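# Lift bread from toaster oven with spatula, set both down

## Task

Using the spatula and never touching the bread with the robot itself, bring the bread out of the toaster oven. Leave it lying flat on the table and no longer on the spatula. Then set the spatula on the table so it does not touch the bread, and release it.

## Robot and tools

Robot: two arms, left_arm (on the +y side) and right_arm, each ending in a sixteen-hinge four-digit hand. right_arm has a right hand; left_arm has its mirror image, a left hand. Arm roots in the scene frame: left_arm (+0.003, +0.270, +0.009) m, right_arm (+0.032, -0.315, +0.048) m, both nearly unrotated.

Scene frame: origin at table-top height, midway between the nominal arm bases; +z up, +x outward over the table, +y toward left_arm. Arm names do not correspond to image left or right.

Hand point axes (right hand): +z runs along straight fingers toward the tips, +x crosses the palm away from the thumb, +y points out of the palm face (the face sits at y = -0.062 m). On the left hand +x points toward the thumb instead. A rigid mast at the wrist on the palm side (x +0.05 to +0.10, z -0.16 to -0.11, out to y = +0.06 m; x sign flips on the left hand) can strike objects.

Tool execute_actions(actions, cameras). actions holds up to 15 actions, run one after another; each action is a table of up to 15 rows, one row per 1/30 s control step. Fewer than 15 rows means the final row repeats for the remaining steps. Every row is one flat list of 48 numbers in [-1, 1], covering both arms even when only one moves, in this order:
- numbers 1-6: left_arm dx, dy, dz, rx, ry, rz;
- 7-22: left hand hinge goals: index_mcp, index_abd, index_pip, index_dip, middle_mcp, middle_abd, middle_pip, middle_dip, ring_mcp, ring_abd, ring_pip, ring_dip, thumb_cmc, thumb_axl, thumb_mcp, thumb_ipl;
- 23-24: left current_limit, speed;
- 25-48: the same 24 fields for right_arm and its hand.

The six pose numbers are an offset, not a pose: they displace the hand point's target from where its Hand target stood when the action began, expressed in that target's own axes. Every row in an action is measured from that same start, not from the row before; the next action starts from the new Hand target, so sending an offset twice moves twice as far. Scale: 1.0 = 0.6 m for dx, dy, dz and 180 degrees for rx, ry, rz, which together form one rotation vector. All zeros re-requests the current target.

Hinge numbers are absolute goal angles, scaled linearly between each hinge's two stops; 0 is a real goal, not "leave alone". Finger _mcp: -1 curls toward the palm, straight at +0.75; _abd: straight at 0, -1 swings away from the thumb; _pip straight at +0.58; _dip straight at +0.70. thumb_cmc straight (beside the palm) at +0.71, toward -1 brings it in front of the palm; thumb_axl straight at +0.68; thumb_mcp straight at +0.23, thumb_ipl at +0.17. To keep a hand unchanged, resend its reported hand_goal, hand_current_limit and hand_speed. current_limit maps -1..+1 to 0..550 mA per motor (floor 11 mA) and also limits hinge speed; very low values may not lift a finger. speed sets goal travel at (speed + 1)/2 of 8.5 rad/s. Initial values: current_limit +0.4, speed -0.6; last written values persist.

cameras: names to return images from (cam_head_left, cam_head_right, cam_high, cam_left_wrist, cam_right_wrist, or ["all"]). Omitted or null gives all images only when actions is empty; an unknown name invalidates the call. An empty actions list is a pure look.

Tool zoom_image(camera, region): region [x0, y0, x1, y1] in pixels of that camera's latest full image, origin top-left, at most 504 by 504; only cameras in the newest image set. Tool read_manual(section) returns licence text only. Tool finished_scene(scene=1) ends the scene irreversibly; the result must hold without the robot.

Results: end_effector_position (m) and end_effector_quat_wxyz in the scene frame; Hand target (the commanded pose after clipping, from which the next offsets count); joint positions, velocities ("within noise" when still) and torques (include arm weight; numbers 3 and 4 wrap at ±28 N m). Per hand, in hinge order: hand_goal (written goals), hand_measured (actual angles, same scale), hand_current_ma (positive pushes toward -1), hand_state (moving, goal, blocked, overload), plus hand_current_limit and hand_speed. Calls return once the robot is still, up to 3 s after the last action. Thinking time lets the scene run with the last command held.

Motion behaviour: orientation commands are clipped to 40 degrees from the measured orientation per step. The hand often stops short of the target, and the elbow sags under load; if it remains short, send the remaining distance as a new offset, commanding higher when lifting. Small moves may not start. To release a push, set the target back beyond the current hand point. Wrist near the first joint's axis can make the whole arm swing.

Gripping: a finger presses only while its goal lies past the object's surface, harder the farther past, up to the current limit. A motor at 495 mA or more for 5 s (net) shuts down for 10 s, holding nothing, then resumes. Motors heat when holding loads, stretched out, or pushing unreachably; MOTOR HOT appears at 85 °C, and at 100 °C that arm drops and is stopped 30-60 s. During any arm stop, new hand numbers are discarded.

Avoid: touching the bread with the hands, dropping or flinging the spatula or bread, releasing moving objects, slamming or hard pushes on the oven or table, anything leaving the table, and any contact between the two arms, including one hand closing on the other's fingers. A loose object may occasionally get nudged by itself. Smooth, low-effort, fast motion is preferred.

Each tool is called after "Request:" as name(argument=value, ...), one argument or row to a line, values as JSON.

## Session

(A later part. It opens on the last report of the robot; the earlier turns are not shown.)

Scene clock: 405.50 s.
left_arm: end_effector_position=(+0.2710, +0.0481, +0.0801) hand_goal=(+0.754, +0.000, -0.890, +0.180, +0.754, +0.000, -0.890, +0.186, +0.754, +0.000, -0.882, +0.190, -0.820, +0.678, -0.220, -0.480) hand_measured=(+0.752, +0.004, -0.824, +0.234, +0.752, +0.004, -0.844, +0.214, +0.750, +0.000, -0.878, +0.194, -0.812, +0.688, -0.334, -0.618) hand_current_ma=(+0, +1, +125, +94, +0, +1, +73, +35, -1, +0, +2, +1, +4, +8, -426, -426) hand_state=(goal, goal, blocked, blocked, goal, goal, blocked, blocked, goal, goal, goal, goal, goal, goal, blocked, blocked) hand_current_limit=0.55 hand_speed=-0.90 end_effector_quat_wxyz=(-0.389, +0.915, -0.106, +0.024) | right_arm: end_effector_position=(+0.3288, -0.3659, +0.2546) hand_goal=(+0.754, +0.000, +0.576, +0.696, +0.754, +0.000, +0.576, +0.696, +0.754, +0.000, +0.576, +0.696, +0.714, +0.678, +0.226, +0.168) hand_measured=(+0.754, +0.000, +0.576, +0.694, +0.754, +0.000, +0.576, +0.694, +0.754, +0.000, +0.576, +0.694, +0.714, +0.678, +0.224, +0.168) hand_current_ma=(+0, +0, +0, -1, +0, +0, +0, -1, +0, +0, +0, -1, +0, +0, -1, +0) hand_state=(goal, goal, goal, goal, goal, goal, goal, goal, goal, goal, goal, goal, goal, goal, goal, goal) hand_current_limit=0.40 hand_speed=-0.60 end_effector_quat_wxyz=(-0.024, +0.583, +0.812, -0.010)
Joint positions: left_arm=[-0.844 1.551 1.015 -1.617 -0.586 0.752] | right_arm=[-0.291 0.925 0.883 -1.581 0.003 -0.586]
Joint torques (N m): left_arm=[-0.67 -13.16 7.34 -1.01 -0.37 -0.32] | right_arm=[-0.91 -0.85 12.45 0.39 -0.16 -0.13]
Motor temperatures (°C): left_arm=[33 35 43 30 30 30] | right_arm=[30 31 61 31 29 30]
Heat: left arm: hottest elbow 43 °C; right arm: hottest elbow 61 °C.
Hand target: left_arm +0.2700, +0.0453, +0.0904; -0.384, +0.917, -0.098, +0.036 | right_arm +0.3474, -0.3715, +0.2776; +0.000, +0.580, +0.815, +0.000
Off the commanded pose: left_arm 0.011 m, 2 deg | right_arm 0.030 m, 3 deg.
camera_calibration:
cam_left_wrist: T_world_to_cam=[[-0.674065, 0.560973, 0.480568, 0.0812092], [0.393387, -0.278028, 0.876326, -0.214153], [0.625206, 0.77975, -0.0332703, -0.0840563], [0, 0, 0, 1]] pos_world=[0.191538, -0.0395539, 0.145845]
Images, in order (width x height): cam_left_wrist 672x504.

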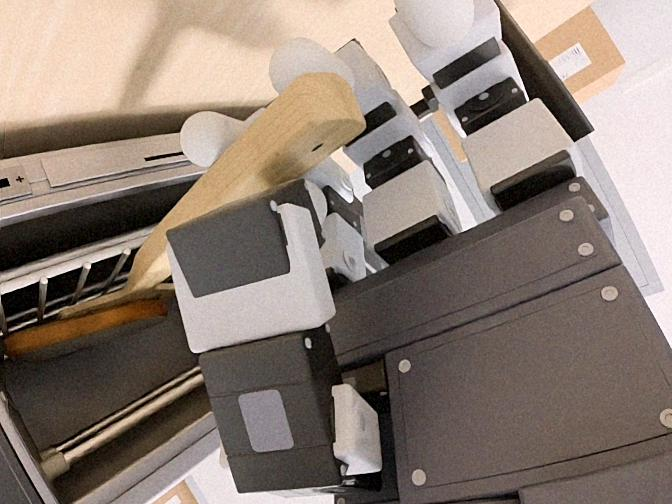

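Request:
execute_actions(
  actions=[
    [[0.0163,0.0014,0.0062,0,0,0,0.753,0,-0.88,0.19,0.753,0,-0.89,0.185,0.753,0,-0.883,0.19,-0.82,0.678,-0.24,-0.52,0.45,-0.9,0,0,0,0,0,0,0.754,0,0.576,0.696,0.754,0,0.576,0.696,0.754,0,0.576,0.696,0.714,0.678,0.226,0.168,0.4,-0.6],[0.0326,0.0028,0.0124,0,0,0,0.753,0,-0.88,0.19,0.753,0,-0.89,0.185,0.753,0,-0.883,0.19,-0.82,0.678,-0.24,-0.52,0.45,-0.9,0,0,0,0,0,0,0.754,0,0.576,0.696,0.754,0,0.576,0.696,0.754,0,0.576,0.696,0.714,0.678,0.226,0.168,0.4,-0.6],[0.0489,0.0043,0.0187,0,0,0,0.753,0,-0.88,0.19,0.753,0,-0.89,0.185,0.753,0,-0.883,0.19,-0.82,0.678,-0.24,-0.52,0.45,-0.9,0,0,0,0,0,0,0.754,0,0.576,0.696,0.754,0,0.576,0.696,0.754,0,0.576,0.696,0.714,0.678,0.226,0.168,0.4,-0.6]],
    [[0.0163,-0.0025,0.0024,0,0,0,0.753,0,-0.88,0.19,0.753,0,-0.89,0.185,0.753,0,-0.883,0.19,-0.82,0.678,-0.24,-0.52,0.45,-0.9,0,0,0,0,0,0,0.754,0,0.576,0.696,0.754,0,0.576,0.696,0.754,0,0.576,0.696,0.714,0.678,0.226,0.168,0.4,-0.6],[0.0326,-0.0051,0.0047,0,0,0,0.753,0,-0.88,0.19,0.753,0,-0.89,0.185,0.753,0,-0.883,0.19,-0.82,0.678,-0.24,-0.52,0.45,-0.9,0,0,0,0,0,0,0.754,0,0.576,0.696,0.754,0,0.576,0.696,0.754,0,0.576,0.696,0.714,0.678,0.226,0.168,0.4,-0.6],[0.0489,-0.0076,0.0071,0,0,0,0.753,0,-0.88,0.19,0.753,0,-0.89,0.185,0.753,0,-0.883,0.19,-0.82,0.678,-0.24,-0.52,0.45,-0.9,0,0,0,0,0,0,0.754,0,0.576,0.696,0.754,0,0.576,0.696,0.754,0,0.576,0.696,0.714,0.678,0.226,0.168,0.4,-0.6]],
  ],
  cameras=["cam_left_wrist"],
)

Request:
zoom_image(
  camera="cam_left_wrist",
  region=[10, 250, 210, 400],
)

Scene clock: 407.33 s.
left_arm: end_effector_position=(+0.3144, +0.0551, +0.0741) hand_goal=(+0.754, +0.000, -0.880, +0.190, +0.754, +0.000, -0.890, +0.186, +0.754, +0.000, -0.882, +0.190, -0.820, +0.678, -0.240, -0.520) hand_measured=(+0.750, +0.004, -0.824, +0.234, +0.758, +0.004, -0.844, +0.214, +0.750, +0.000, -0.878, +0.194, -0.812, +0.686, -0.334, -0.618) hand_current_ma=(-1, +1, +98, +68, +2, +2, +72, +32, -1, +0, +2, +1, +4, +8, -328, -373) hand_state=(goal, goal, blocked, blocked, goal, goal, blocked, blocked, goal, goal, goal, goal, goal, goal, blocked, blocked) hand_current_limit=0.45 hand_speed=-0.90 end_effector_quat_wxyz=(-0.394, +0.913, -0.102, +0.028) | right_arm: end_effector_position=(+0.3288, -0.3659, +0.2546) hand_goal=(+0.754, +0.000, +0.576, +0.696, +0.754, +0.000, +0.576, +0.696, +0.754, +0.000, +0.576, +0.696, +0.714, +0.678, +0.226, +0.168) hand_measured=(+0.754, +0.000, +0.576, +0.694, +0.754, +0.000, +0.576, +0.694, +0.754, +0.000, +0.576, +0.694, +0.714, +0.678, +0.224, +0.168) hand_current_ma=(+0, +0, +0, -1, +0, +0, +0, -1, +0, +0, +0, -1, +0, +0, -1, +0) hand_state=(goal, goal, goal, goal, goal, goal, goal, goal, goal, goal, goal, goal, goal, goal, goal, goal) hand_current_limit=0.40 hand_speed=-0.60 end_effector_quat_wxyz=(-0.024, +0.583, +0.812, -0.010)
Joint positions: left_arm=[-0.755 1.609 1.07 -1.567 -0.644 0.832] | right_arm=[-0.291 0.925 0.883 -1.581 0.003 -0.586]
Joint torques (N m): left_arm=[1.26 -11.28 11.03 -0.06 -0.45 -0.05] | right_arm=[-0.91 -0.32 12.44 0.34 -0.13 -0.11]
Motor temperatures (°C): left_arm=[33 35 43 30 30 30] | right_arm=[30 31 61 31 29 30]
Heat: left arm: hottest elbow 43 °C; right arm: hottest elbow 61 °C.
Hand target: left_arm +0.3297, +0.0451, +0.0803; -0.384, +0.917, -0.099, +0.036 | right_arm +0.3474, -0.3715, +0.2776; +0.000, +0.580, +0.815, +0.000
Off the commanded pose: left_arm 0.019 m, 2 deg | right_arm 0.030 m, 3 deg.
camera_calibration:
cam_left_wrist: T_world_to_cam=[[-0.681224, 0.554495, 0.477984, 0.112124], [0.384605, -0.284476, 0.878153, -0.221053], [0.622907, 0.782054, -0.0194697, -0.117266], [0, 0, 0, 1]] pos_world=[0.234446, -0.0333485, 0.138242]
Images, in order (width x height): cam_left_wrist 672x504.

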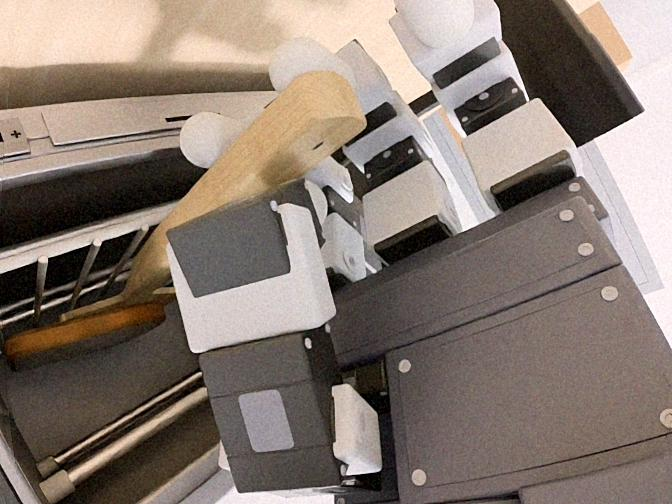

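Scaled by 2.520 from the camera's 672x504 image, which has a finer 960x720 frame.

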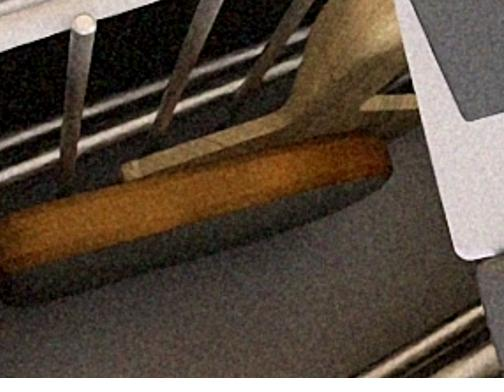

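Request:
execute_actions(
  actions=[
    [[0.0163,-0.0025,0.0024,0,0,0,0.753,0,-0.88,0.19,0.753,0,-0.89,0.185,0.753,0,-0.883,0.19,-0.82,0.678,-0.24,-0.52,0.45,-0.9,0,0,0,0,0,0,0.754,0,0.576,0.696,0.754,0,0.576,0.696,0.754,0,0.576,0.696,0.714,0.678,0.226,0.168,0.4,-0.6],[0.0326,-0.0051,0.0047,0,0,0,0.753,0,-0.88,0.19,0.753,0,-0.89,0.185,0.753,0,-0.883,0.19,-0.82,0.678,-0.24,-0.52,0.45,-0.9,0,0,0,0,0,0,0.754,0,0.576,0.696,0.754,0,0.576,0.696,0.754,0,0.576,0.696,0.714,0.678,0.226,0.168,0.4,-0.6]],
    [[0.0122,-0.0019,0.0018,0,0,0,0.753,0,-0.88,0.19,0.753,0,-0.89,0.185,0.753,0,-0.883,0.19,-0.82,0.678,-0.24,-0.52,0.45,-0.9,0,0,0,0,0,0,0.754,0,0.576,0.696,0.754,0,0.576,0.696,0.754,0,0.576,0.696,0.714,0.678,0.226,0.168,0.4,-0.6],[0.0244,-0.0038,0.0035,0,0,0,0.753,0,-0.88,0.19,0.753,0,-0.89,0.185,0.753,0,-0.883,0.19,-0.82,0.678,-0.24,-0.52,0.45,-0.9,0,0,0,0,0,0,0.754,0,0.576,0.696,0.754,0,0.576,0.696,0.754,0,0.576,0.696,0.714,0.678,0.226,0.168,0.4,-0.6]],
  ],
  cameras=["cam_left_wrist"],
)

Request:
zoom_image(
  camera="cam_left_wrist",
  region=[10, 250, 210, 400],
)

Scene clock: 409.03 s.
left_arm: end_effector_position=(+0.3330, +0.0534, +0.0714) hand_goal=(+0.754, +0.000, -0.880, +0.190, +0.754, +0.000, -0.890, +0.186, +0.754, +0.000, -0.882, +0.190, -0.820, +0.678, -0.240, -0.520) hand_measured=(+0.754, +0.004, -0.834, +0.226, +0.760, +0.006, -0.838, +0.216, +0.750, +0.000, -0.878, +0.194, -0.812, +0.682, -0.334, -0.618) hand_current_ma=(+0, +1, +75, +49, +3, +2, +86, +36, -1, +0, +2, +1, +4, +2, -328, -373) hand_state=(goal, goal, blocked, blocked, goal, goal, blocked, blocked, goal, goal, goal, goal, goal, goal, blocked, blocked) hand_current_limit=0.45 hand_speed=-0.90 end_effector_quat_wxyz=(-0.395, +0.912, -0.107, +0.024) | right_arm: end_effector_position=(+0.3288, -0.3659, +0.2546) hand_goal=(+0.754, +0.000, +0.576, +0.696, +0.754, +0.000, +0.576, +0.696, +0.754, +0.000, +0.576, +0.696, +0.714, +0.678, +0.226, +0.168) hand_measured=(+0.754, +0.000, +0.576, +0.694, +0.754, +0.000, +0.576, +0.694, +0.754, +0.000, +0.576, +0.694, +0.714, +0.678, +0.224, +0.168) hand_current_ma=(+0, +0, +0, -1, +0, +0, +0, -1, +0, +0, +0, -1, +0, +0, -1, +0) hand_state=(goal, goal, goal, goal, goal, goal, goal, goal, goal, goal, goal, goal, goal, goal, goal, goal) hand_current_limit=0.40 hand_speed=-0.60 end_effector_quat_wxyz=(-0.024, +0.583, +0.812, -0.010)
Joint positions: left_arm=[-0.724 1.647 1.113 -1.556 -0.658 0.875] | right_arm=[-0.291 0.925 0.883 -1.581 0.003 -0.586]
Joint torques (N m): left_arm=[3.31 -11.11 13.49 0.28 -0.91 0.17] | right_arm=[-0.91 0.03 12.37 0.34 -0.16 -0.08]
Motor temperatures (°C): left_arm=[33 35 43 30 30 30] | right_arm=[30 31 61 31 29 30]
Heat: left arm: hottest elbow 43 °C; right arm: hottest elbow 61 °C.
Hand target: left_arm +0.3648, +0.0452, +0.0805; -0.384, +0.917, -0.098, +0.036 | right_arm +0.3474, -0.3715, +0.2776; +0.000, +0.580, +0.815, +0.000
Off the commanded pose: left_arm 0.034 m, 2 deg | right_arm 0.030 m, 3 deg.
camera_calibration:
cam_left_wrist: T_world_to_cam=[[-0.673041, 0.556318, 0.487367, 0.123659], [0.392576, -0.289754, 0.872884, -0.228336], [0.626818, 0.778815, -0.0233807, -0.128539], [0, 0, 0, 1]] pos_world=[0.253437, -0.0348472, 0.136038]
Images, in order (width x height): cam_left_wrist 672x504.

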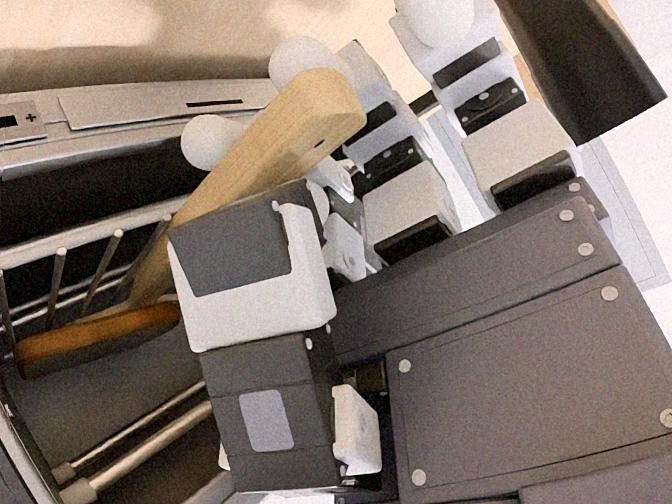

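Scaled by 2.520 from the camera's 672x504 image, which has a finer 960x720 frame.

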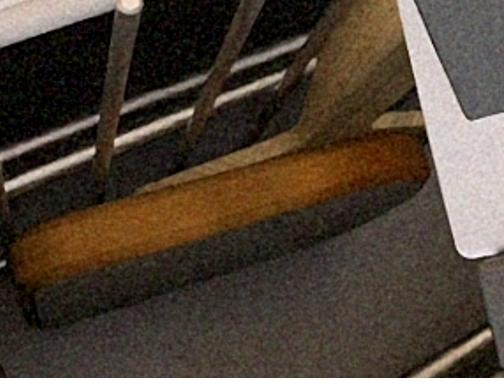

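Request:
execute_actions(
  actions=[
    [[-0.0326,0.0051,-0.0047,0,0,0,0.753,0,-0.9,0.18,0.753,0,-0.89,0.185,0.753,0,-0.883,0.19,-0.82,0.678,-0.22,-0.48,0.55,-0.9,0,0,0,0,0,0,0.754,0,0.576,0.696,0.754,0,0.576,0.696,0.754,0,0.576,0.696,0.714,0.678,0.226,0.168,0.4,-0.6]],
    [[0,0,0,0,0.0055,-0.0055,0.753,0,-0.9,0.18,0.753,0,-0.89,0.185,0.753,0,-0.883,0.19,-0.82,0.678,-0.22,-0.48,0.55,-0.9,0,0,0,0,0,0,0.754,0,0.576,0.696,0.754,0,0.576,0.696,0.754,0,0.576,0.696,0.714,0.678,0.226,0.168,0.4,-0.6],[0,0,0,0,0.011,-0.011,0.753,0,-0.9,0.18,0.753,0,-0.89,0.185,0.753,0,-0.883,0.19,-0.82,0.678,-0.22,-0.48,0.55,-0.9,0,0,0,0,0,0,0.754,0,0.576,0.696,0.754,0,0.576,0.696,0.754,0,0.576,0.696,0.714,0.678,0.226,0.168,0.4,-0.6],[0,0,0,0,0.0165,-0.0165,0.753,0,-0.9,0.18,0.753,0,-0.89,0.185,0.753,0,-0.883,0.19,-0.82,0.678,-0.22,-0.48,0.55,-0.9,0,0,0,0,0,0,0.754,0,0.576,0.696,0.754,0,0.576,0.696,0.754,0,0.576,0.696,0.714,0.678,0.226,0.168,0.4,-0.6],[0,0,0,0,0.022,-0.022,0.753,0,-0.9,0.18,0.753,0,-0.89,0.185,0.753,0,-0.883,0.19,-0.82,0.678,-0.22,-0.48,0.55,-0.9,0,0,0,0,0,0,0.754,0,0.576,0.696,0.754,0,0.576,0.696,0.754,0,0.576,0.696,0.714,0.678,0.226,0.168,0.4,-0.6],[0,0,0,0,0.0275,-0.0276,0.753,0,-0.9,0.18,0.753,0,-0.89,0.185,0.753,0,-0.883,0.19,-0.82,0.678,-0.22,-0.48,0.55,-0.9,0,0,0,0,0,0,0.754,0,0.576,0.696,0.754,0,0.576,0.696,0.754,0,0.576,0.696,0.714,0.678,0.226,0.168,0.4,-0.6]],
  ],
  cameras=["cam_left_wrist"],
)

Request:
zoom_image(
  camera="cam_left_wrist",
  region=[0, 230, 200, 380],
)

Scene clock: 410.83 s.
left_arm: end_effector_position=(+0.3358, +0.0535, +0.0689) hand_goal=(+0.754, +0.000, -0.900, +0.180, +0.754, +0.000, -0.890, +0.186, +0.754, +0.000, -0.882, +0.190, -0.820, +0.678, -0.220, -0.480) hand_measured=(+0.758, +0.006, -0.838, +0.228, +0.754, +0.006, -0.842, +0.214, +0.750, +0.000, -0.878, +0.194, -0.814, +0.682, -0.334, -0.618) hand_current_ma=(+2, +3, +118, +78, +0, +2, +76, +34, -1, +0, +2, +1, +4, +2, -426, -426) hand_state=(goal, goal, blocked, blocked, goal, goal, blocked, blocked, goal, goal, goal, goal, goal, goal, blocked, blocked) hand_current_limit=0.55 hand_speed=-0.90 end_effector_quat_wxyz=(-0.390, +0.914, -0.093, +0.062) | right_arm: end_effector_position=(+0.3288, -0.3659, +0.2546) hand_goal=(+0.754, +0.000, +0.576, +0.696, +0.754, +0.000, +0.576, +0.696, +0.754, +0.000, +0.576, +0.696, +0.714, +0.678, +0.226, +0.168) hand_measured=(+0.754, +0.000, +0.576, +0.694, +0.754, +0.000, +0.576, +0.694, +0.754, +0.000, +0.576, +0.694, +0.714, +0.678, +0.224, +0.168) hand_current_ma=(+0, +0, +0, -1, +0, +0, +0, -1, +0, +0, +0, -1, +0, +0, -1, +0) hand_state=(goal, goal, goal, goal, goal, goal, goal, goal, goal, goal, goal, goal, goal, goal, goal, goal) hand_current_limit=0.40 hand_speed=-0.60 end_effector_quat_wxyz=(-0.024, +0.583, +0.812, -0.010)
Joint positions: left_arm=[-0.738 1.617 1.067 -1.49 -0.69 0.842] | right_arm=[-0.291 0.925 0.883 -1.581 0.003 -0.586]
Joint torques (N m): left_arm=[-0.44 -14.45 7.69 0.57 -0.82 -0.45] | right_arm=[-1.2 -0.21 12.49 0.18 -0.17 -0.07]
Motor temperatures (°C): left_arm=[33 35 43 30 30 30] | right_arm=[30 31 61 31 29 30]
Heat: left arm: hottest elbow 43 °C; right arm: hottest elbow 61 °C.
Hand target: left_arm +0.3447, +0.0453, +0.0804; -0.378, +0.918, -0.075, +0.092 | right_arm +0.3474, -0.3715, +0.2776; +0.000, +0.580, +0.815, +0.000
Off the commanded pose: left_arm 0.017 m, 4 deg | right_arm 0.030 m, 3 deg.
camera_calibration:
cam_left_wrist: T_world_to_cam=[[-0.705738, 0.569138, 0.42192, 0.141443], [0.320292, -0.274894, 0.906558, -0.206016], [0.63194, 0.774929, 0.0117127, -0.134302], [0, 0, 0, 1]] pos_world=[0.250677, -0.0330587, 0.128661]
Images, in order (width x height): cam_left_wrist 672x504.

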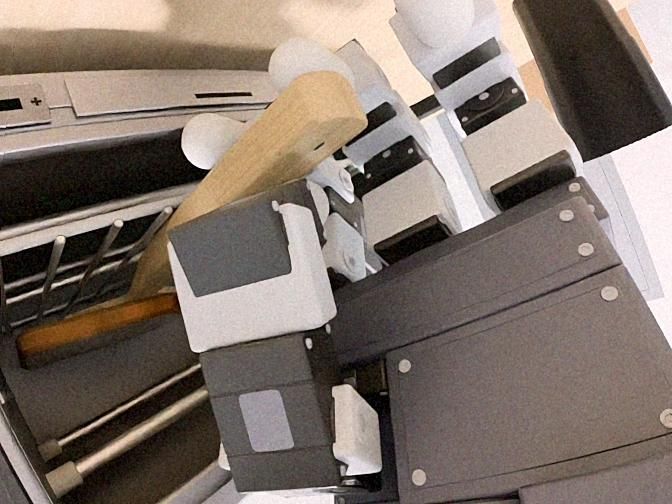

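Scaled by 2.520 from the camera's 672x504 image, which has a finer 960x720 frame.

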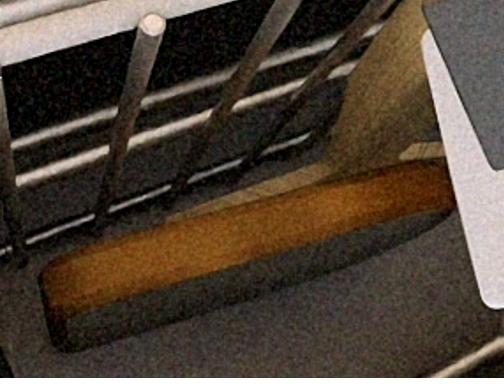

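Request:
execute_actions(
  actions=[
    [[-0.0072,-0.0053,-0.0077,0,0,0,0.753,0,-0.9,0.18,0.753,0,-0.89,0.185,0.753,0,-0.883,0.19,-0.82,0.678,-0.22,-0.48,0.55,-0.9,0,0,0,0,0,0,0.754,0,0.576,0.696,0.754,0,0.576,0.696,0.754,0,0.576,0.696,0.714,0.678,0.226,0.168,0.4,-0.6],[-0.0144,-0.0107,-0.0154,0,0,0,0.753,0,-0.9,0.18,0.753,0,-0.89,0.185,0.753,0,-0.883,0.19,-0.82,0.678,-0.22,-0.48,0.55,-0.9,0,0,0,0,0,0,0.754,0,0.576,0.696,0.754,0,0.576,0.696,0.754,0,0.576,0.696,0.714,0.678,0.226,0.168,0.4,-0.6],[-0.0215,-0.016,-0.023,0,0,0,0.753,0,-0.9,0.18,0.753,0,-0.89,0.185,0.753,0,-0.883,0.19,-0.82,0.678,-0.22,-0.48,0.55,-0.9,0,0,0,0,0,0,0.754,0,0.576,0.696,0.754,0,0.576,0.696,0.754,0,0.576,0.696,0.714,0.678,0.226,0.168,0.4,-0.6],[-0.0287,-0.0213,-0.0307,0,0,0,0.753,0,-0.9,0.18,0.753,0,-0.89,0.185,0.753,0,-0.883,0.19,-0.82,0.678,-0.22,-0.48,0.55,-0.9,0,0,0,0,0,0,0.754,0,0.576,0.696,0.754,0,0.576,0.696,0.754,0,0.576,0.696,0.714,0.678,0.226,0.168,0.4,-0.6]],
  ],
  cameras=["cam_left_wrist"],
)

Request:
zoom_image(
  camera="cam_left_wrist",
  region=[0, 230, 200, 380],
)

Scene clock: 412.13 s.
left_arm: end_effector_position=(+0.3242, +0.0506, +0.0884) hand_goal=(+0.754, +0.000, -0.900, +0.180, +0.754, +0.000, -0.890, +0.186, +0.754, +0.000, -0.882, +0.190, -0.820, +0.678, -0.220, -0.480) hand_measured=(+0.758, +0.006, -0.834, +0.228, +0.754, +0.004, -0.842, +0.214, +0.750, +0.000, -0.878, +0.194, -0.814, +0.684, -0.334, -0.618) hand_current_ma=(+2, +3, +126, +78, +0, +1, +75, +33, -1, +0, +2, +1, +4, +3, -426, -426) hand_state=(goal, goal, blocked, blocked, goal, goal, blocked, blocked, goal, goal, goal, goal, goal, goal, blocked, blocked) hand_current_limit=0.55 hand_speed=-0.90 end_effector_quat_wxyz=(-0.385, +0.916, -0.084, +0.077) | right_arm: end_effector_position=(+0.3288, -0.3659, +0.2546) hand_goal=(+0.754, +0.000, +0.576, +0.696, +0.754, +0.000, +0.576, +0.696, +0.754, +0.000, +0.576, +0.696, +0.714, +0.678, +0.226, +0.168) hand_measured=(+0.754, +0.000, +0.576, +0.694, +0.754, +0.000, +0.576, +0.694, +0.754, +0.000, +0.576, +0.694, +0.714, +0.678, +0.224, +0.168) hand_current_ma=(+0, +0, +0, -1, +0, +0, +0, -1, +0, +0, +0, -1, +0, +0, -1, +0) hand_state=(goal, goal, goal, goal, goal, goal, goal, goal, goal, goal, goal, goal, goal, goal, goal, goal) hand_current_limit=0.40 hand_speed=-0.60 end_effector_quat_wxyz=(-0.024, +0.583, +0.812, -0.010)
Joint positions: left_arm=[-0.769 1.562 1.056 -1.532 -0.684 0.791] | right_arm=[-0.291 0.925 0.883 -1.581 0.003 -0.586]
Joint torques (N m): left_arm=[-0.79 -13.86 8.01 -0.64 -0.51 -0.32] | right_arm=[-0.73 -0.67 12.29 0.31 -0.13 -0.08]
Motor temperatures (°C): left_arm=[33 35 43 30 30 30] | right_arm=[30 31 61 31 29 30]
Heat: left arm: hottest elbow 43 °C; right arm: hottest elbow 61 °C.
Hand target: left_arm +0.3248, +0.0451, +0.1003; -0.378, +0.918, -0.075, +0.092 | right_arm +0.3474, -0.3715, +0.2776; +0.000, +0.580, +0.815, +0.000
Off the commanded pose: left_arm 0.013 m, 2 deg | right_arm 0.030 m, 3 deg.
camera_calibration:
cam_left_wrist: T_world_to_cam=[[-0.722849, 0.571283, 0.388748, 0.135085], [0.290873, -0.258754, 0.921108, -0.213327], [0.626803, 0.778898, 0.0208687, -0.124284], [0, 0, 0, 1]] pos_world=[0.237599, -0.0355659, 0.146576]
Images, in order (width x height): cam_left_wrist 672x504.

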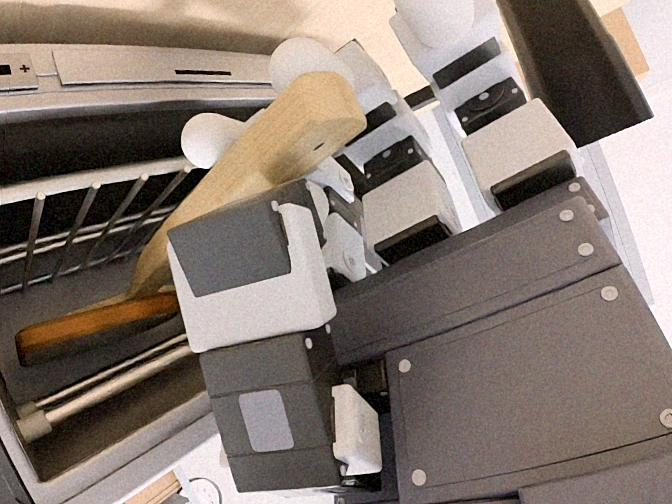

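Scaled by 2.520 from the camera's 672x504 image, which has a finer 960x720 frame.

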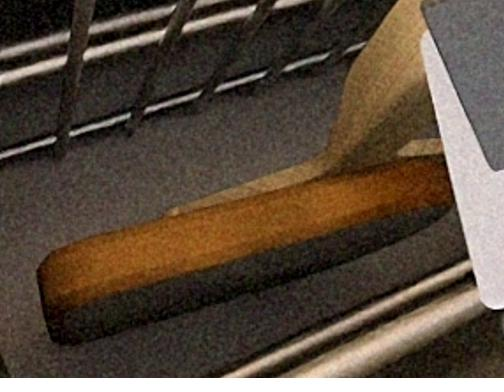

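Request:
execute_actions(
  actions=[
    [[-0.0124,0.0026,-0.0011,0,0,0,0.753,0,-0.9,0.18,0.753,0,-0.89,0.185,0.753,0,-0.883,0.19,-0.82,0.678,-0.22,-0.48,0.55,-0.9,0,0,0,0,0,0,0.754,0,0.576,0.696,0.754,0,0.576,0.696,0.754,0,0.576,0.696,0.714,0.678,0.226,0.168,0.4,-0.6],[-0.0248,0.0052,-0.0022,0,0,0,0.753,0,-0.9,0.18,0.753,0,-0.89,0.185,0.753,0,-0.883,0.19,-0.82,0.678,-0.22,-0.48,0.55,-0.9,0,0,0,0,0,0,0.754,0,0.576,0.696,0.754,0,0.576,0.696,0.754,0,0.576,0.696,0.714,0.678,0.226,0.168,0.4,-0.6],[-0.0373,0.0079,-0.0032,0,0,0,0.753,0,-0.9,0.18,0.753,0,-0.89,0.185,0.753,0,-0.883,0.19,-0.82,0.678,-0.22,-0.48,0.55,-0.9,0,0,0,0,0,0,0.754,0,0.576,0.696,0.754,0,0.576,0.696,0.754,0,0.576,0.696,0.714,0.678,0.226,0.168,0.4,-0.6],[-0.0497,0.0105,-0.0043,0,0,0,0.753,0,-0.9,0.18,0.753,0,-0.89,0.185,0.753,0,-0.883,0.19,-0.82,0.678,-0.22,-0.48,0.55,-0.9,0,0,0,0,0,0,0.754,0,0.576,0.696,0.754,0,0.576,0.696,0.754,0,0.576,0.696,0.714,0.678,0.226,0.168,0.4,-0.6]],
    [[-0.0124,0.0026,-0.0011,0,0,0,0.753,0,-0.9,0.18,0.753,0,-0.89,0.185,0.753,0,-0.883,0.19,-0.82,0.678,-0.22,-0.48,0.55,-0.9,0,0,0,0,0,0,0.754,0,0.576,0.696,0.754,0,0.576,0.696,0.754,0,0.576,0.696,0.714,0.678,0.226,0.168,0.4,-0.6],[-0.0248,0.0052,-0.0022,0,0,0,0.753,0,-0.9,0.18,0.753,0,-0.89,0.185,0.753,0,-0.883,0.19,-0.82,0.678,-0.22,-0.48,0.55,-0.9,0,0,0,0,0,0,0.754,0,0.576,0.696,0.754,0,0.576,0.696,0.754,0,0.576,0.696,0.714,0.678,0.226,0.168,0.4,-0.6],[-0.0373,0.0079,-0.0032,0,0,0,0.753,0,-0.9,0.18,0.753,0,-0.89,0.185,0.753,0,-0.883,0.19,-0.82,0.678,-0.22,-0.48,0.55,-0.9,0,0,0,0,0,0,0.754,0,0.576,0.696,0.754,0,0.576,0.696,0.754,0,0.576,0.696,0.714,0.678,0.226,0.168,0.4,-0.6],[-0.0497,0.0105,-0.0043,0,0,0,0.753,0,-0.9,0.18,0.753,0,-0.89,0.185,0.753,0,-0.883,0.19,-0.82,0.678,-0.22,-0.48,0.55,-0.9,0,0,0,0,0,0,0.754,0,0.576,0.696,0.754,0,0.576,0.696,0.754,0,0.576,0.696,0.714,0.678,0.226,0.168,0.4,-0.6]],
  ],
  cameras=["cam_left_wrist"],
)

Request:
zoom_image(
  camera="cam_left_wrist",
  region=[0, 230, 200, 380],
)

Scene clock: 415.77 s.
left_arm: end_effector_position=(+0.2645, +0.0494, +0.0762) hand_goal=(+0.754, +0.000, -0.900, +0.180, +0.754, +0.000, -0.890, +0.186, +0.754, +0.000, -0.882, +0.190, -0.820, +0.678, -0.220, -0.480) hand_measured=(+0.758, +0.006, -0.834, +0.228, +0.754, +0.004, -0.844, +0.214, +0.750, +0.000, -0.878, +0.194, -0.814, +0.684, -0.334, -0.618) hand_current_ma=(+2, +3, +126, +78, +0, +1, +75, +32, -1, +0, +2, +1, +4, +3, -426, -426) hand_state=(goal, goal, blocked, blocked, goal, goal, blocked, blocked, goal, goal, goal, goal, goal, goal, blocked, blocked) hand_current_limit=0.55 hand_speed=-0.90 end_effector_quat_wxyz=(-0.386, +0.915, -0.084, +0.077) | right_arm: end_effector_position=(+0.3288, -0.3659, +0.2546) hand_goal=(+0.754, +0.000, +0.576, +0.696, +0.754, +0.000, +0.576, +0.696, +0.754, +0.000, +0.576, +0.696, +0.714, +0.678, +0.226, +0.168) hand_measured=(+0.754, +0.000, +0.576, +0.694, +0.754, +0.000, +0.576, +0.694, +0.754, +0.000, +0.576, +0.694, +0.714, +0.678, +0.224, +0.168) hand_current_ma=(+0, +0, +0, -1, +0, +0, +0, -1, +0, +0, +0, -1, +0, +0, -1, +0) hand_state=(goal, goal, goal, goal, goal, goal, goal, goal, goal, goal, goal, goal, goal, goal, goal, goal) hand_current_limit=0.40 hand_speed=-0.60 end_effector_quat_wxyz=(-0.024, +0.583, +0.812, -0.010)
Joint positions: left_arm=[-0.895 1.505 0.943 -1.562 -0.625 0.652] | right_arm=[-0.291 0.925 0.883 -1.581 0.003 -0.586]
Joint torques (N m): left_arm=[-0.67 -12.69 7.51 -0.85 -0.46 -0.37] | right_arm=[-1.03 -0.26 12.44 0.34 -0.13 -0.1]
Motor temperatures (°C): left_arm=[33 35 43 30 30 30] | right_arm=[30 31 61 31 29 30]
Heat: left arm: hottest elbow 43 °C; right arm: hottest elbow 61 °C.
Hand target: left_arm +0.2648, +0.0452, +0.0882; -0.378, +0.918, -0.075, +0.092 | right_arm +0.3474, -0.3715, +0.2776; +0.000, +0.580, +0.815, +0.000
Off the commanded pose: left_arm 0.013 m, 2 deg | right_arm 0.030 m, 3 deg.
camera_calibration:
cam_left_wrist: T_world_to_cam=[[-0.722561, 0.570421, 0.390544, 0.0971363], [0.290505, -0.262091, 0.92028, -0.184699], [0.627305, 0.778414, 0.023666, -0.0860113], [0, 0, 0, 1]] pos_world=[0.177798, -0.0368642, 0.134074]
Images, in order (width x height): cam_left_wrist 672x504.

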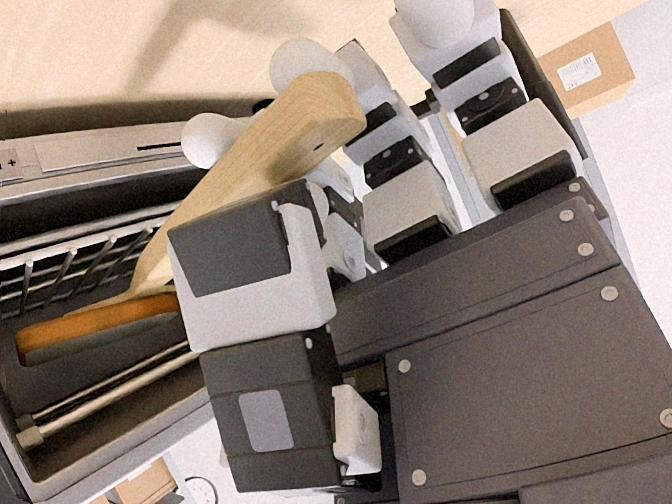

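Scaled by 2.520 from the camera's 672x504 image, which has a finer 960x720 frame.

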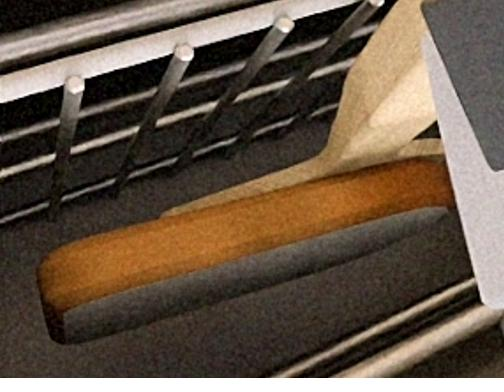

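Request:
execute_actions(
  actions=[
    [[-0.0124,0.0012,-0.0025,0,0,0,0.753,0,-0.9,0.18,0.753,0,-0.89,0.185,0.753,0,-0.883,0.19,-0.82,0.678,-0.22,-0.48,0.55,-0.9,0,0,0,0,0,0,0.754,0,0.576,0.696,0.754,0,0.576,0.696,0.754,0,0.576,0.696,0.714,0.678,0.226,0.168,0.4,-0.6],[-0.0248,0.0025,-0.005,0,0,0,0.753,0,-0.9,0.18,0.753,0,-0.89,0.185,0.753,0,-0.883,0.19,-0.82,0.678,-0.22,-0.48,0.55,-0.9,0,0,0,0,0,0,0.754,0,0.576,0.696,0.754,0,0.576,0.696,0.754,0,0.576,0.696,0.714,0.678,0.226,0.168,0.4,-0.6],[-0.0373,0.0037,-0.0075,0,0,0,0.753,0,-0.9,0.18,0.753,0,-0.89,0.185,0.753,0,-0.883,0.19,-0.82,0.678,-0.22,-0.48,0.55,-0.9,0,0,0,0,0,0,0.754,0,0.576,0.696,0.754,0,0.576,0.696,0.754,0,0.576,0.696,0.714,0.678,0.226,0.168,0.4,-0.6],[-0.0497,0.005,-0.01,0,0,0,0.753,0,-0.9,0.18,0.753,0,-0.89,0.185,0.753,0,-0.883,0.19,-0.82,0.678,-0.22,-0.48,0.55,-0.9,0,0,0,0,0,0,0.754,0,0.576,0.696,0.754,0,0.576,0.696,0.754,0,0.576,0.696,0.714,0.678,0.226,0.168,0.4,-0.6]],
    [[-0.0124,0.0012,-0.0025,0,0,0,0.753,0,-0.9,0.18,0.753,0,-0.89,0.185,0.753,0,-0.883,0.19,-0.82,0.678,-0.22,-0.48,0.55,-0.9,0,0,0,0,0,0,0.754,0,0.576,0.696,0.754,0,0.576,0.696,0.754,0,0.576,0.696,0.714,0.678,0.226,0.168,0.4,-0.6],[-0.0248,0.0025,-0.005,0,0,0,0.753,0,-0.9,0.18,0.753,0,-0.89,0.185,0.753,0,-0.883,0.19,-0.82,0.678,-0.22,-0.48,0.55,-0.9,0,0,0,0,0,0,0.754,0,0.576,0.696,0.754,0,0.576,0.696,0.754,0,0.576,0.696,0.714,0.678,0.226,0.168,0.4,-0.6],[-0.0373,0.0037,-0.0075,0,0,0,0.753,0,-0.9,0.18,0.753,0,-0.89,0.185,0.753,0,-0.883,0.19,-0.82,0.678,-0.22,-0.48,0.55,-0.9,0,0,0,0,0,0,0.754,0,0.576,0.696,0.754,0,0.576,0.696,0.754,0,0.576,0.696,0.714,0.678,0.226,0.168,0.4,-0.6],[-0.0497,0.005,-0.01,0,0,0,0.753,0,-0.9,0.18,0.753,0,-0.89,0.185,0.753,0,-0.883,0.19,-0.82,0.678,-0.22,-0.48,0.55,-0.9,0,0,0,0,0,0,0.754,0,0.576,0.696,0.754,0,0.576,0.696,0.754,0,0.576,0.696,0.714,0.678,0.226,0.168,0.4,-0.6]],
  ],
  cameras=["cam_left_wrist","cam_head_right"],
)

Request:
zoom_image(
  camera="cam_left_wrist",
  region=[0, 230, 200, 380],
)

Scene clock: 417.70 s.
left_arm: end_effector_position=(+0.2043, +0.0484, +0.0759) hand_goal=(+0.754, +0.000, -0.900, +0.180, +0.754, +0.000, -0.890, +0.186, +0.754, +0.000, -0.882, +0.190, -0.820, +0.678, -0.220, -0.480) hand_measured=(+0.758, +0.006, -0.834, +0.228, +0.754, +0.004, -0.844, +0.214, +0.750, +0.000, -0.878, +0.194, -0.814, +0.684, -0.334, -0.618) hand_current_ma=(+2, +3, +126, +78, +0, +1, +75, +32, -1, +0, +2, +1, +4, +3, -426, -426) hand_state=(goal, goal, blocked, blocked, goal, goal, blocked, blocked, goal, goal, goal, goal, goal, goal, blocked, blocked) hand_current_limit=0.55 hand_speed=-0.90 end_effector_quat_wxyz=(-0.385, +0.916, -0.082, +0.080) | right_arm: end_effector_position=(+0.3288, -0.3659, +0.2546) hand_goal=(+0.754, +0.000, +0.576, +0.696, +0.754, +0.000, +0.576, +0.696, +0.754, +0.000, +0.576, +0.696, +0.714, +0.678, +0.226, +0.168) hand_measured=(+0.754, +0.000, +0.576, +0.694, +0.754, +0.000, +0.576, +0.694, +0.754, +0.000, +0.576, +0.694, +0.714, +0.678, +0.224, +0.168) hand_current_ma=(+0, +0, +0, -1, +0, +0, +0, -1, +0, +0, +0, -1, +0, +0, -1, +0) hand_state=(goal, goal, goal, goal, goal, goal, goal, goal, goal, goal, goal, goal, goal, goal, goal, goal) hand_current_limit=0.40 hand_speed=-0.60 end_effector_quat_wxyz=(-0.024, +0.583, +0.812, -0.010)
Joint positions: left_arm=[-1.051 1.442 0.862 -1.625 -0.54 0.494] | right_arm=[-0.291 0.925 0.883 -1.581 0.003 -0.586]
Joint torques (N m): left_arm=[-0.79 -11.05 7.24 -1.11 -0.37 -0.33] | right_arm=[-0.32 -0.5 12.37 0.24 -0.15 -0.12]
Motor temperatures (°C): left_arm=[33 35 43 30 30 30] | right_arm=[30 31 61 31 29 30]
Heat: left arm: hottest elbow 43 °C; right arm: hottest elbow 61 °C.
Hand target: left_arm +0.2037, +0.0452, +0.0856; -0.378, +0.918, -0.075, +0.092 | right_arm +0.3474, -0.3715, +0.2776; +0.000, +0.580, +0.815, +0.000
Off the commanded pose: left_arm 0.010 m, 2 deg | right_arm 0.030 m, 3 deg.
camera_calibration:
cam_left_wrist: T_world_to_cam=[[-0.725654, 0.570951, 0.383981, 0.0554304], [0.284662, -0.258945, 0.922992, -0.16637], [0.626413, 0.779078, 0.0253766, -0.0474446], [0, 0, 0, 1]] pos_world=[0.117302, -0.0377657, 0.133478]
Images, in order (width x height): cam_head_right 896x504, cam_left_wrist 672x504.

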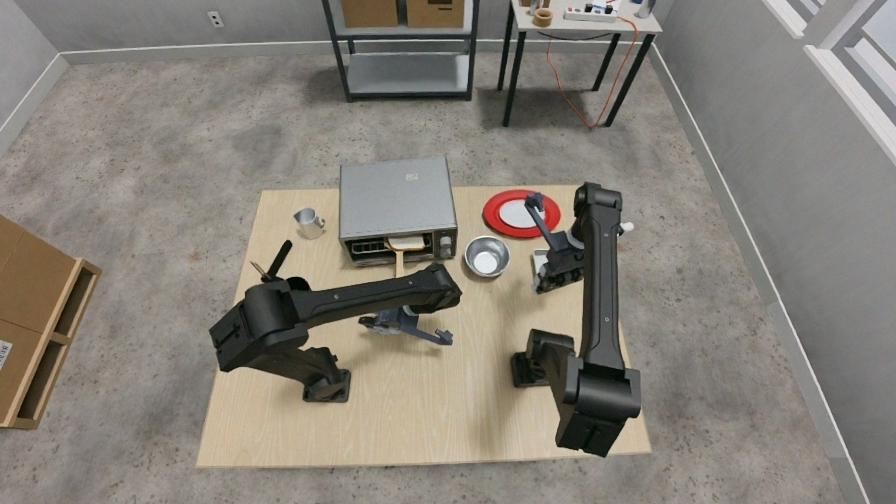

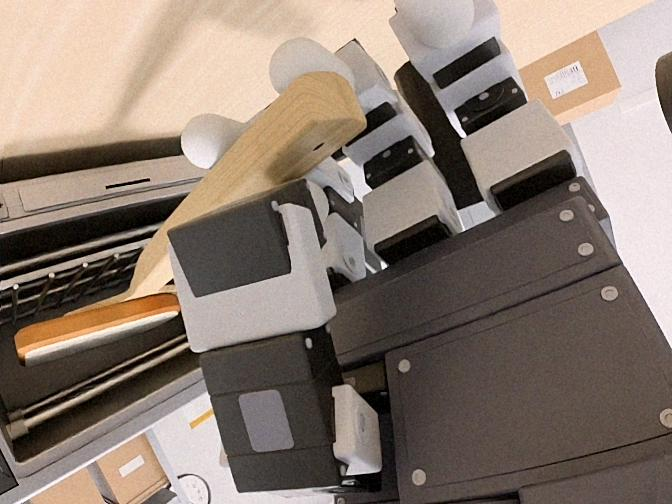

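Scaled by 2.520 from the camera's 672x504 image, which has a finer 960x720 frame.

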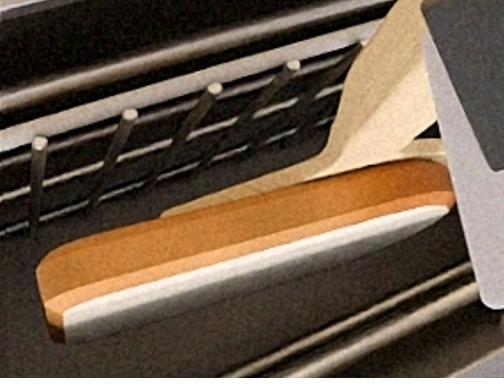

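Request:
zoom_image(
  camera="cam_head_right",
  region=[330, 200, 480, 320],
)

Scaled by 3.360.

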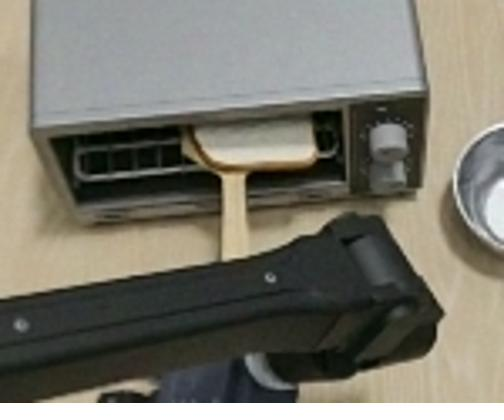

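Request:
execute_actions(
  actions=[
    [[-0.013,-0.0021,0,0,0.003,0.0029,0.753,0,-0.9,0.18,0.753,0,-0.89,0.185,0.753,0,-0.883,0.19,-0.82,0.678,-0.22,-0.48,0.55,-0.9,0,0,0,0,0,0,0.754,0,0.576,0.696,0.754,0,0.576,0.696,0.754,0,0.576,0.696,0.714,0.678,0.226,0.168,0.4,-0.6],[-0.026,-0.0042,0,0,0.0059,0.0059,0.753,0,-0.9,0.18,0.753,0,-0.89,0.185,0.753,0,-0.883,0.19,-0.82,0.678,-0.22,-0.48,0.55,-0.9,0,0,0,0,0,0,0.754,0,0.576,0.696,0.754,0,0.576,0.696,0.754,0,0.576,0.696,0.714,0.678,0.226,0.168,0.4,-0.6],[-0.0391,-0.0062,0,0,0.0088,0.0088,0.753,0,-0.9,0.18,0.753,0,-0.89,0.185,0.753,0,-0.883,0.19,-0.82,0.678,-0.22,-0.48,0.55,-0.9,0,0,0,0,0,0,0.754,0,0.576,0.696,0.754,0,0.576,0.696,0.754,0,0.576,0.696,0.714,0.678,0.226,0.168,0.4,-0.6],[-0.0521,-0.0083,0,0,0.0118,0.0118,0.753,0,-0.9,0.18,0.753,0,-0.89,0.185,0.753,0,-0.883,0.19,-0.82,0.678,-0.22,-0.48,0.55,-0.9,0,0,0,0,0,0,0.754,0,0.576,0.696,0.754,0,0.576,0.696,0.754,0,0.576,0.696,0.714,0.678,0.226,0.168,0.4,-0.6]],
    [[-0.013,-0.0021,0,0,0.003,0.0029,0.753,0,-0.9,0.18,0.753,0,-0.89,0.185,0.753,0,-0.883,0.19,-0.82,0.678,-0.22,-0.48,0.55,-0.9,0,0,0,0,0,0,0.754,0,0.576,0.696,0.754,0,0.576,0.696,0.754,0,0.576,0.696,0.714,0.678,0.226,0.168,0.4,-0.6],[-0.026,-0.0042,0,0,0.0059,0.0059,0.753,0,-0.9,0.18,0.753,0,-0.89,0.185,0.753,0,-0.883,0.19,-0.82,0.678,-0.22,-0.48,0.55,-0.9,0,0,0,0,0,0,0.754,0,0.576,0.696,0.754,0,0.576,0.696,0.754,0,0.576,0.696,0.714,0.678,0.226,0.168,0.4,-0.6],[-0.0391,-0.0062,0,0,0.0088,0.0088,0.753,0,-0.9,0.18,0.753,0,-0.89,0.185,0.753,0,-0.883,0.19,-0.82,0.678,-0.22,-0.48,0.55,-0.9,0,0,0,0,0,0,0.754,0,0.576,0.696,0.754,0,0.576,0.696,0.754,0,0.576,0.696,0.714,0.678,0.226,0.168,0.4,-0.6],[-0.0521,-0.0083,0,0,0.0118,0.0118,0.753,0,-0.9,0.18,0.753,0,-0.89,0.185,0.753,0,-0.883,0.19,-0.82,0.678,-0.22,-0.48,0.55,-0.9,0,0,0,0,0,0,0.754,0,0.576,0.696,0.754,0,0.576,0.696,0.754,0,0.576,0.696,0.714,0.678,0.226,0.168,0.4,-0.6]],
  ],
  cameras=["cam_left_wrist","cam_head_right"],
)

Request:
zoom_image(
  camera="cam_head_right",
  region=[330, 200, 480, 320],
)

Scene clock: 419.73 s.
left_arm: end_effector_position=(+0.1450, +0.0689, +0.0784) hand_goal=(+0.754, +0.000, -0.900, +0.180, +0.754, +0.000, -0.890, +0.186, +0.754, +0.000, -0.882, +0.190, -0.820, +0.678, -0.220, -0.480) hand_measured=(+0.758, +0.006, -0.834, +0.228, +0.754, +0.004, -0.844, +0.214, +0.750, +0.000, -0.878, +0.194, -0.814, +0.684, -0.334, -0.618) hand_current_ma=(+2, +3, +126, +78, +0, +1, +75, +32, -1, +0, +2, +1, +4, +3, -426, -426) hand_state=(goal, goal, blocked, blocked, goal, goal, blocked, blocked, goal, goal, goal, goal, goal, goal, blocked, blocked) hand_current_limit=0.55 hand_speed=-0.90 end_effector_quat_wxyz=(-0.384, +0.909, -0.129, +0.102) | right_arm: end_effector_position=(+0.3288, -0.3659, +0.2546) hand_goal=(+0.754, +0.000, +0.576, +0.696, +0.754, +0.000, +0.576, +0.696, +0.754, +0.000, +0.576, +0.696, +0.714, +0.678, +0.226, +0.168) hand_measured=(+0.754, +0.000, +0.576, +0.694, +0.754, +0.000, +0.576, +0.694, +0.754, +0.000, +0.576, +0.694, +0.714, +0.678, +0.224, +0.168) hand_current_ma=(+0, +0, +0, -1, +0, +0, +0, -1, +0, +0, +0, -1, +0, +0, -1, +0) hand_state=(goal, goal, goal, goal, goal, goal, goal, goal, goal, goal, goal, goal, goal, goal, goal, goal) hand_current_limit=0.40 hand_speed=-0.60 end_effector_quat_wxyz=(-0.024, +0.583, +0.812, -0.010)
Joint positions: left_arm=[-1.224 1.319 0.741 -1.666 -0.504 0.425] | right_arm=[-0.291 0.925 0.883 -1.581 0.003 -0.586]
Joint torques (N m): left_arm=[-0.79 -8.59 7.13 -1.21 -0.34 -0.34] | right_arm=[-1.03 -0.21 12.45 0.24 -0.15 -0.09]
Motor temperatures (°C): left_arm=[33 35 43 30 30 30] | right_arm=[30 31 61 31 29 30]
Heat: left arm: hottest elbow 43 °C; right arm: hottest elbow 61 °C.
Hand target: left_arm +0.1442, +0.0668, +0.0857; -0.378, +0.911, -0.123, +0.112 | right_arm +0.3474, -0.3715, +0.2776; +0.000, +0.580, +0.815, +0.000
Off the commanded pose: left_arm 0.008 m, 1 deg | right_arm 0.030 m, 3 deg.
camera_calibration:
cam_left_wrist: T_world_to_cam=[[-0.664673, 0.640486, 0.38469, -0.0139519], [0.251511, -0.293024, 0.922431, -0.139287], [0.703528, 0.709869, 0.033676, -0.0333841], [0, 0, 0, 1]] pos_world=[0.0492455, -0.00818017, 0.134975]
Images, in order (width x height): cam_head_right 896x504, cam_left_wrist 672x504.

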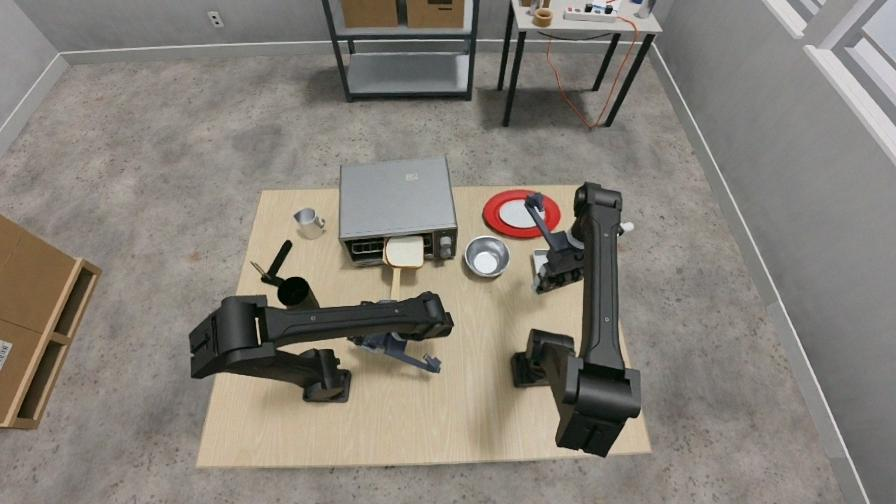

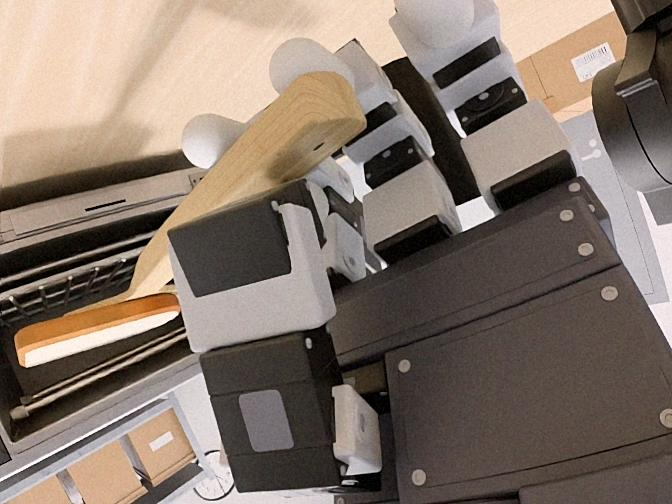

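Scaled by 3.360.

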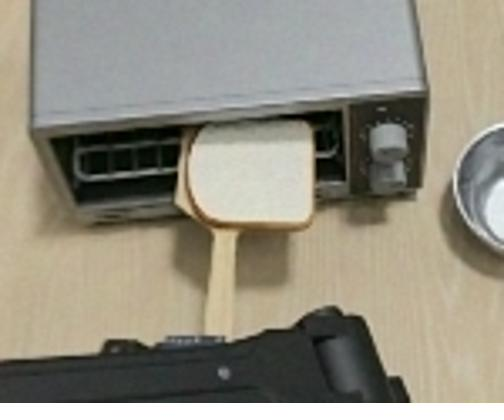

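Request:
execute_actions(
  actions=[
    [[-0.0086,0.0043,-0.0059,0,0,0,0.753,0,-0.9,0.18,0.753,0,-0.89,0.185,0.753,0,-0.883,0.19,-0.82,0.678,-0.22,-0.48,0.55,-0.9,0,0,0,0,0,0,0.754,0,0.576,0.696,0.754,0,0.576,0.696,0.754,0,0.576,0.696,0.714,0.678,0.226,0.168,0.4,-0.6],[-0.0171,0.0086,-0.0117,0,0,0,0.753,0,-0.9,0.18,0.753,0,-0.89,0.185,0.753,0,-0.883,0.19,-0.82,0.678,-0.22,-0.48,0.55,-0.9,0,0,0,0,0,0,0.754,0,0.576,0.696,0.754,0,0.576,0.696,0.754,0,0.576,0.696,0.714,0.678,0.226,0.168,0.4,-0.6],[-0.0257,0.0129,-0.0176,0,0,0,0.753,0,-0.9,0.18,0.753,0,-0.89,0.185,0.753,0,-0.883,0.19,-0.82,0.678,-0.22,-0.48,0.55,-0.9,0,0,0,0,0,0,0.754,0,0.576,0.696,0.754,0,0.576,0.696,0.754,0,0.576,0.696,0.714,0.678,0.226,0.168,0.4,-0.6],[-0.0343,0.0173,-0.0234,0,0,0,0.753,0,-0.9,0.18,0.753,0,-0.89,0.185,0.753,0,-0.883,0.19,-0.82,0.678,-0.22,-0.48,0.55,-0.9,0,0,0,0,0,0,0.754,0,0.576,0.696,0.754,0,0.576,0.696,0.754,0,0.576,0.696,0.714,0.678,0.226,0.168,0.4,-0.6]],
    [[-0.0086,0.0043,-0.0059,0,0,0,0.753,0,-0.9,0.18,0.753,0,-0.89,0.185,0.753,0,-0.883,0.19,-0.82,0.678,-0.22,-0.48,0.55,-0.9,0,0,0,0,0,0,0.754,0,0.576,0.696,0.754,0,0.576,0.696,0.754,0,0.576,0.696,0.714,0.678,0.226,0.168,0.4,-0.6],[-0.0171,0.0086,-0.0117,0,0,0,0.753,0,-0.9,0.18,0.753,0,-0.89,0.185,0.753,0,-0.883,0.19,-0.82,0.678,-0.22,-0.48,0.55,-0.9,0,0,0,0,0,0,0.754,0,0.576,0.696,0.754,0,0.576,0.696,0.754,0,0.576,0.696,0.714,0.678,0.226,0.168,0.4,-0.6],[-0.0257,0.0129,-0.0176,0,0,0,0.753,0,-0.9,0.18,0.753,0,-0.89,0.185,0.753,0,-0.883,0.19,-0.82,0.678,-0.22,-0.48,0.55,-0.9,0,0,0,0,0,0,0.754,0,0.576,0.696,0.754,0,0.576,0.696,0.754,0,0.576,0.696,0.714,0.678,0.226,0.168,0.4,-0.6],[-0.0343,0.0173,-0.0234,0,0,0,0.753,0,-0.9,0.18,0.753,0,-0.89,0.185,0.753,0,-0.883,0.19,-0.82,0.678,-0.22,-0.48,0.55,-0.9,0,0,0,0,0,0,0.754,0,0.576,0.696,0.754,0,0.576,0.696,0.754,0,0.576,0.696,0.714,0.678,0.226,0.168,0.4,-0.6]],
  ],
  cameras=["cam_left_wrist","cam_head_right"],
)

Request:
zoom_image(
  camera="cam_head_right",
  region=[330, 200, 480, 320],
)

Scene clock: 422.13 s.
left_arm: end_effector_position=(+0.0954, +0.0482, +0.0765) hand_goal=(+0.754, +0.000, -0.900, +0.180, +0.754, +0.000, -0.890, +0.186, +0.754, +0.000, -0.882, +0.190, -0.820, +0.678, -0.220, -0.480) hand_measured=(+0.760, +0.006, -0.834, +0.228, +0.754, +0.004, -0.844, +0.214, +0.750, +0.000, -0.878, +0.194, -0.814, +0.684, -0.334, -0.618) hand_current_ma=(+3, +3, +126, +78, +0, +1, +75, +32, -1, +0, +2, +1, +4, +3, -426, -426) hand_state=(goal, goal, blocked, blocked, goal, goal, blocked, blocked, goal, goal, goal, goal, goal, goal, blocked, blocked) hand_current_limit=0.55 hand_speed=-0.90 end_effector_quat_wxyz=(-0.359, +0.917, -0.135, +0.106) | right_arm: end_effector_position=(+0.3288, -0.3659, +0.2546) hand_goal=(+0.754, +0.000, +0.576, +0.696, +0.754, +0.000, +0.576, +0.696, +0.754, +0.000, +0.576, +0.696, +0.714, +0.678, +0.226, +0.168) hand_measured=(+0.754, +0.000, +0.576, +0.694, +0.754, +0.000, +0.576, +0.694, +0.754, +0.000, +0.576, +0.694, +0.714, +0.678, +0.224, +0.168) hand_current_ma=(+0, +0, +0, -1, +0, +0, +0, -1, +0, +0, +0, -1, +0, +0, -1, +0) hand_state=(goal, goal, goal, goal, goal, goal, goal, goal, goal, goal, goal, goal, goal, goal, goal, goal) hand_current_limit=0.40 hand_speed=-0.60 end_effector_quat_wxyz=(-0.024, +0.583, +0.812, -0.010)
Joint positions: left_arm=[-1.414 1.318 0.741 -1.678 -0.382 0.288] | right_arm=[-0.291 0.925 0.883 -1.581 0.003 -0.586]
Joint torques (N m): left_arm=[-0.79 -8.76 7.13 -1.29 -0.26 -0.38] | right_arm=[-0.67 -0.91 12.46 0.34 -0.13 -0.11]
Motor temperatures (°C): left_arm=[33 35 43 30 30 30] | right_arm=[30 31 61 31 29 30]
Heat: left arm: hottest elbow 43 °C; right arm: hottest elbow 61 °C.
Hand target: left_arm +0.0941, +0.0467, +0.0856; -0.378, +0.911, -0.123, +0.112 | right_arm +0.3474, -0.3715, +0.2776; +0.000, +0.580, +0.815, +0.000
Off the commanded pose: left_arm 0.009 m, 3 deg | right_arm 0.030 m, 3 deg.
joint sent to its limit (left arm) — joint 4 (wrist pitch), lower limit. The joint targets are off in orientation, not in position.
camera_calibration:
cam_left_wrist: T_world_to_cam=[[-0.651429, 0.670778, 0.354537, -0.0332348], [0.251501, -0.249957, 0.935023, -0.134233], [0.715812, 0.698268, -0.00587177, 0.018688], [0, 0, 0, 1]] pos_world=[-0.00126742, -0.0243087, 0.137404]
Images, in order (width x height): cam_head_right 896x504, cam_left_wrist 672x504.

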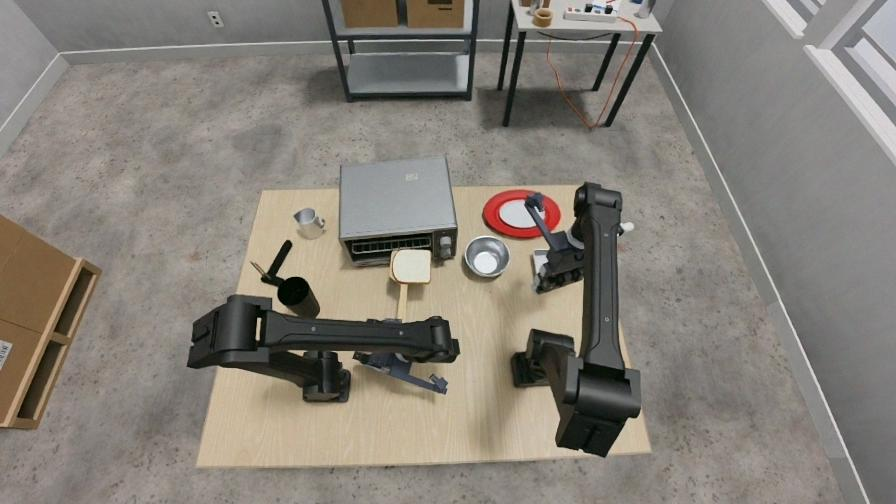

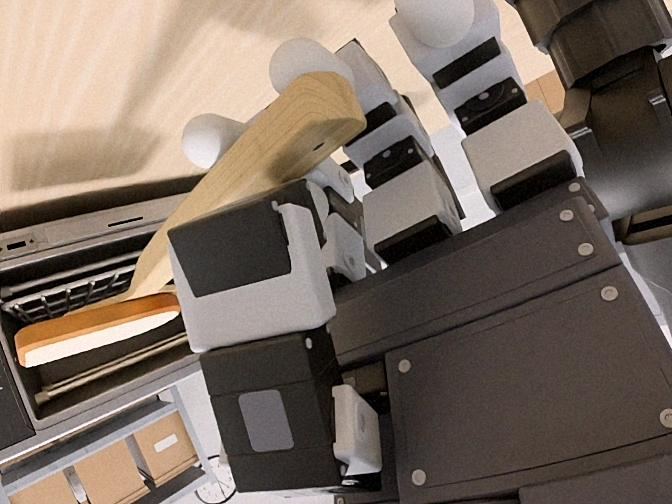

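Scaled by 3.360.

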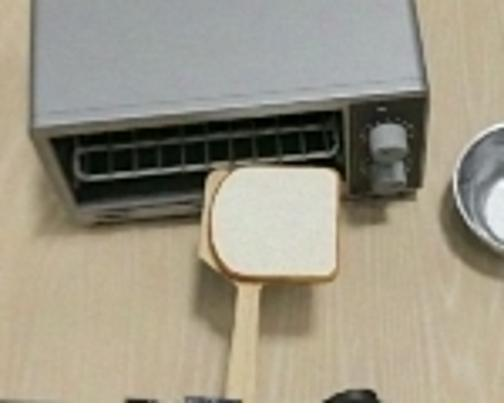

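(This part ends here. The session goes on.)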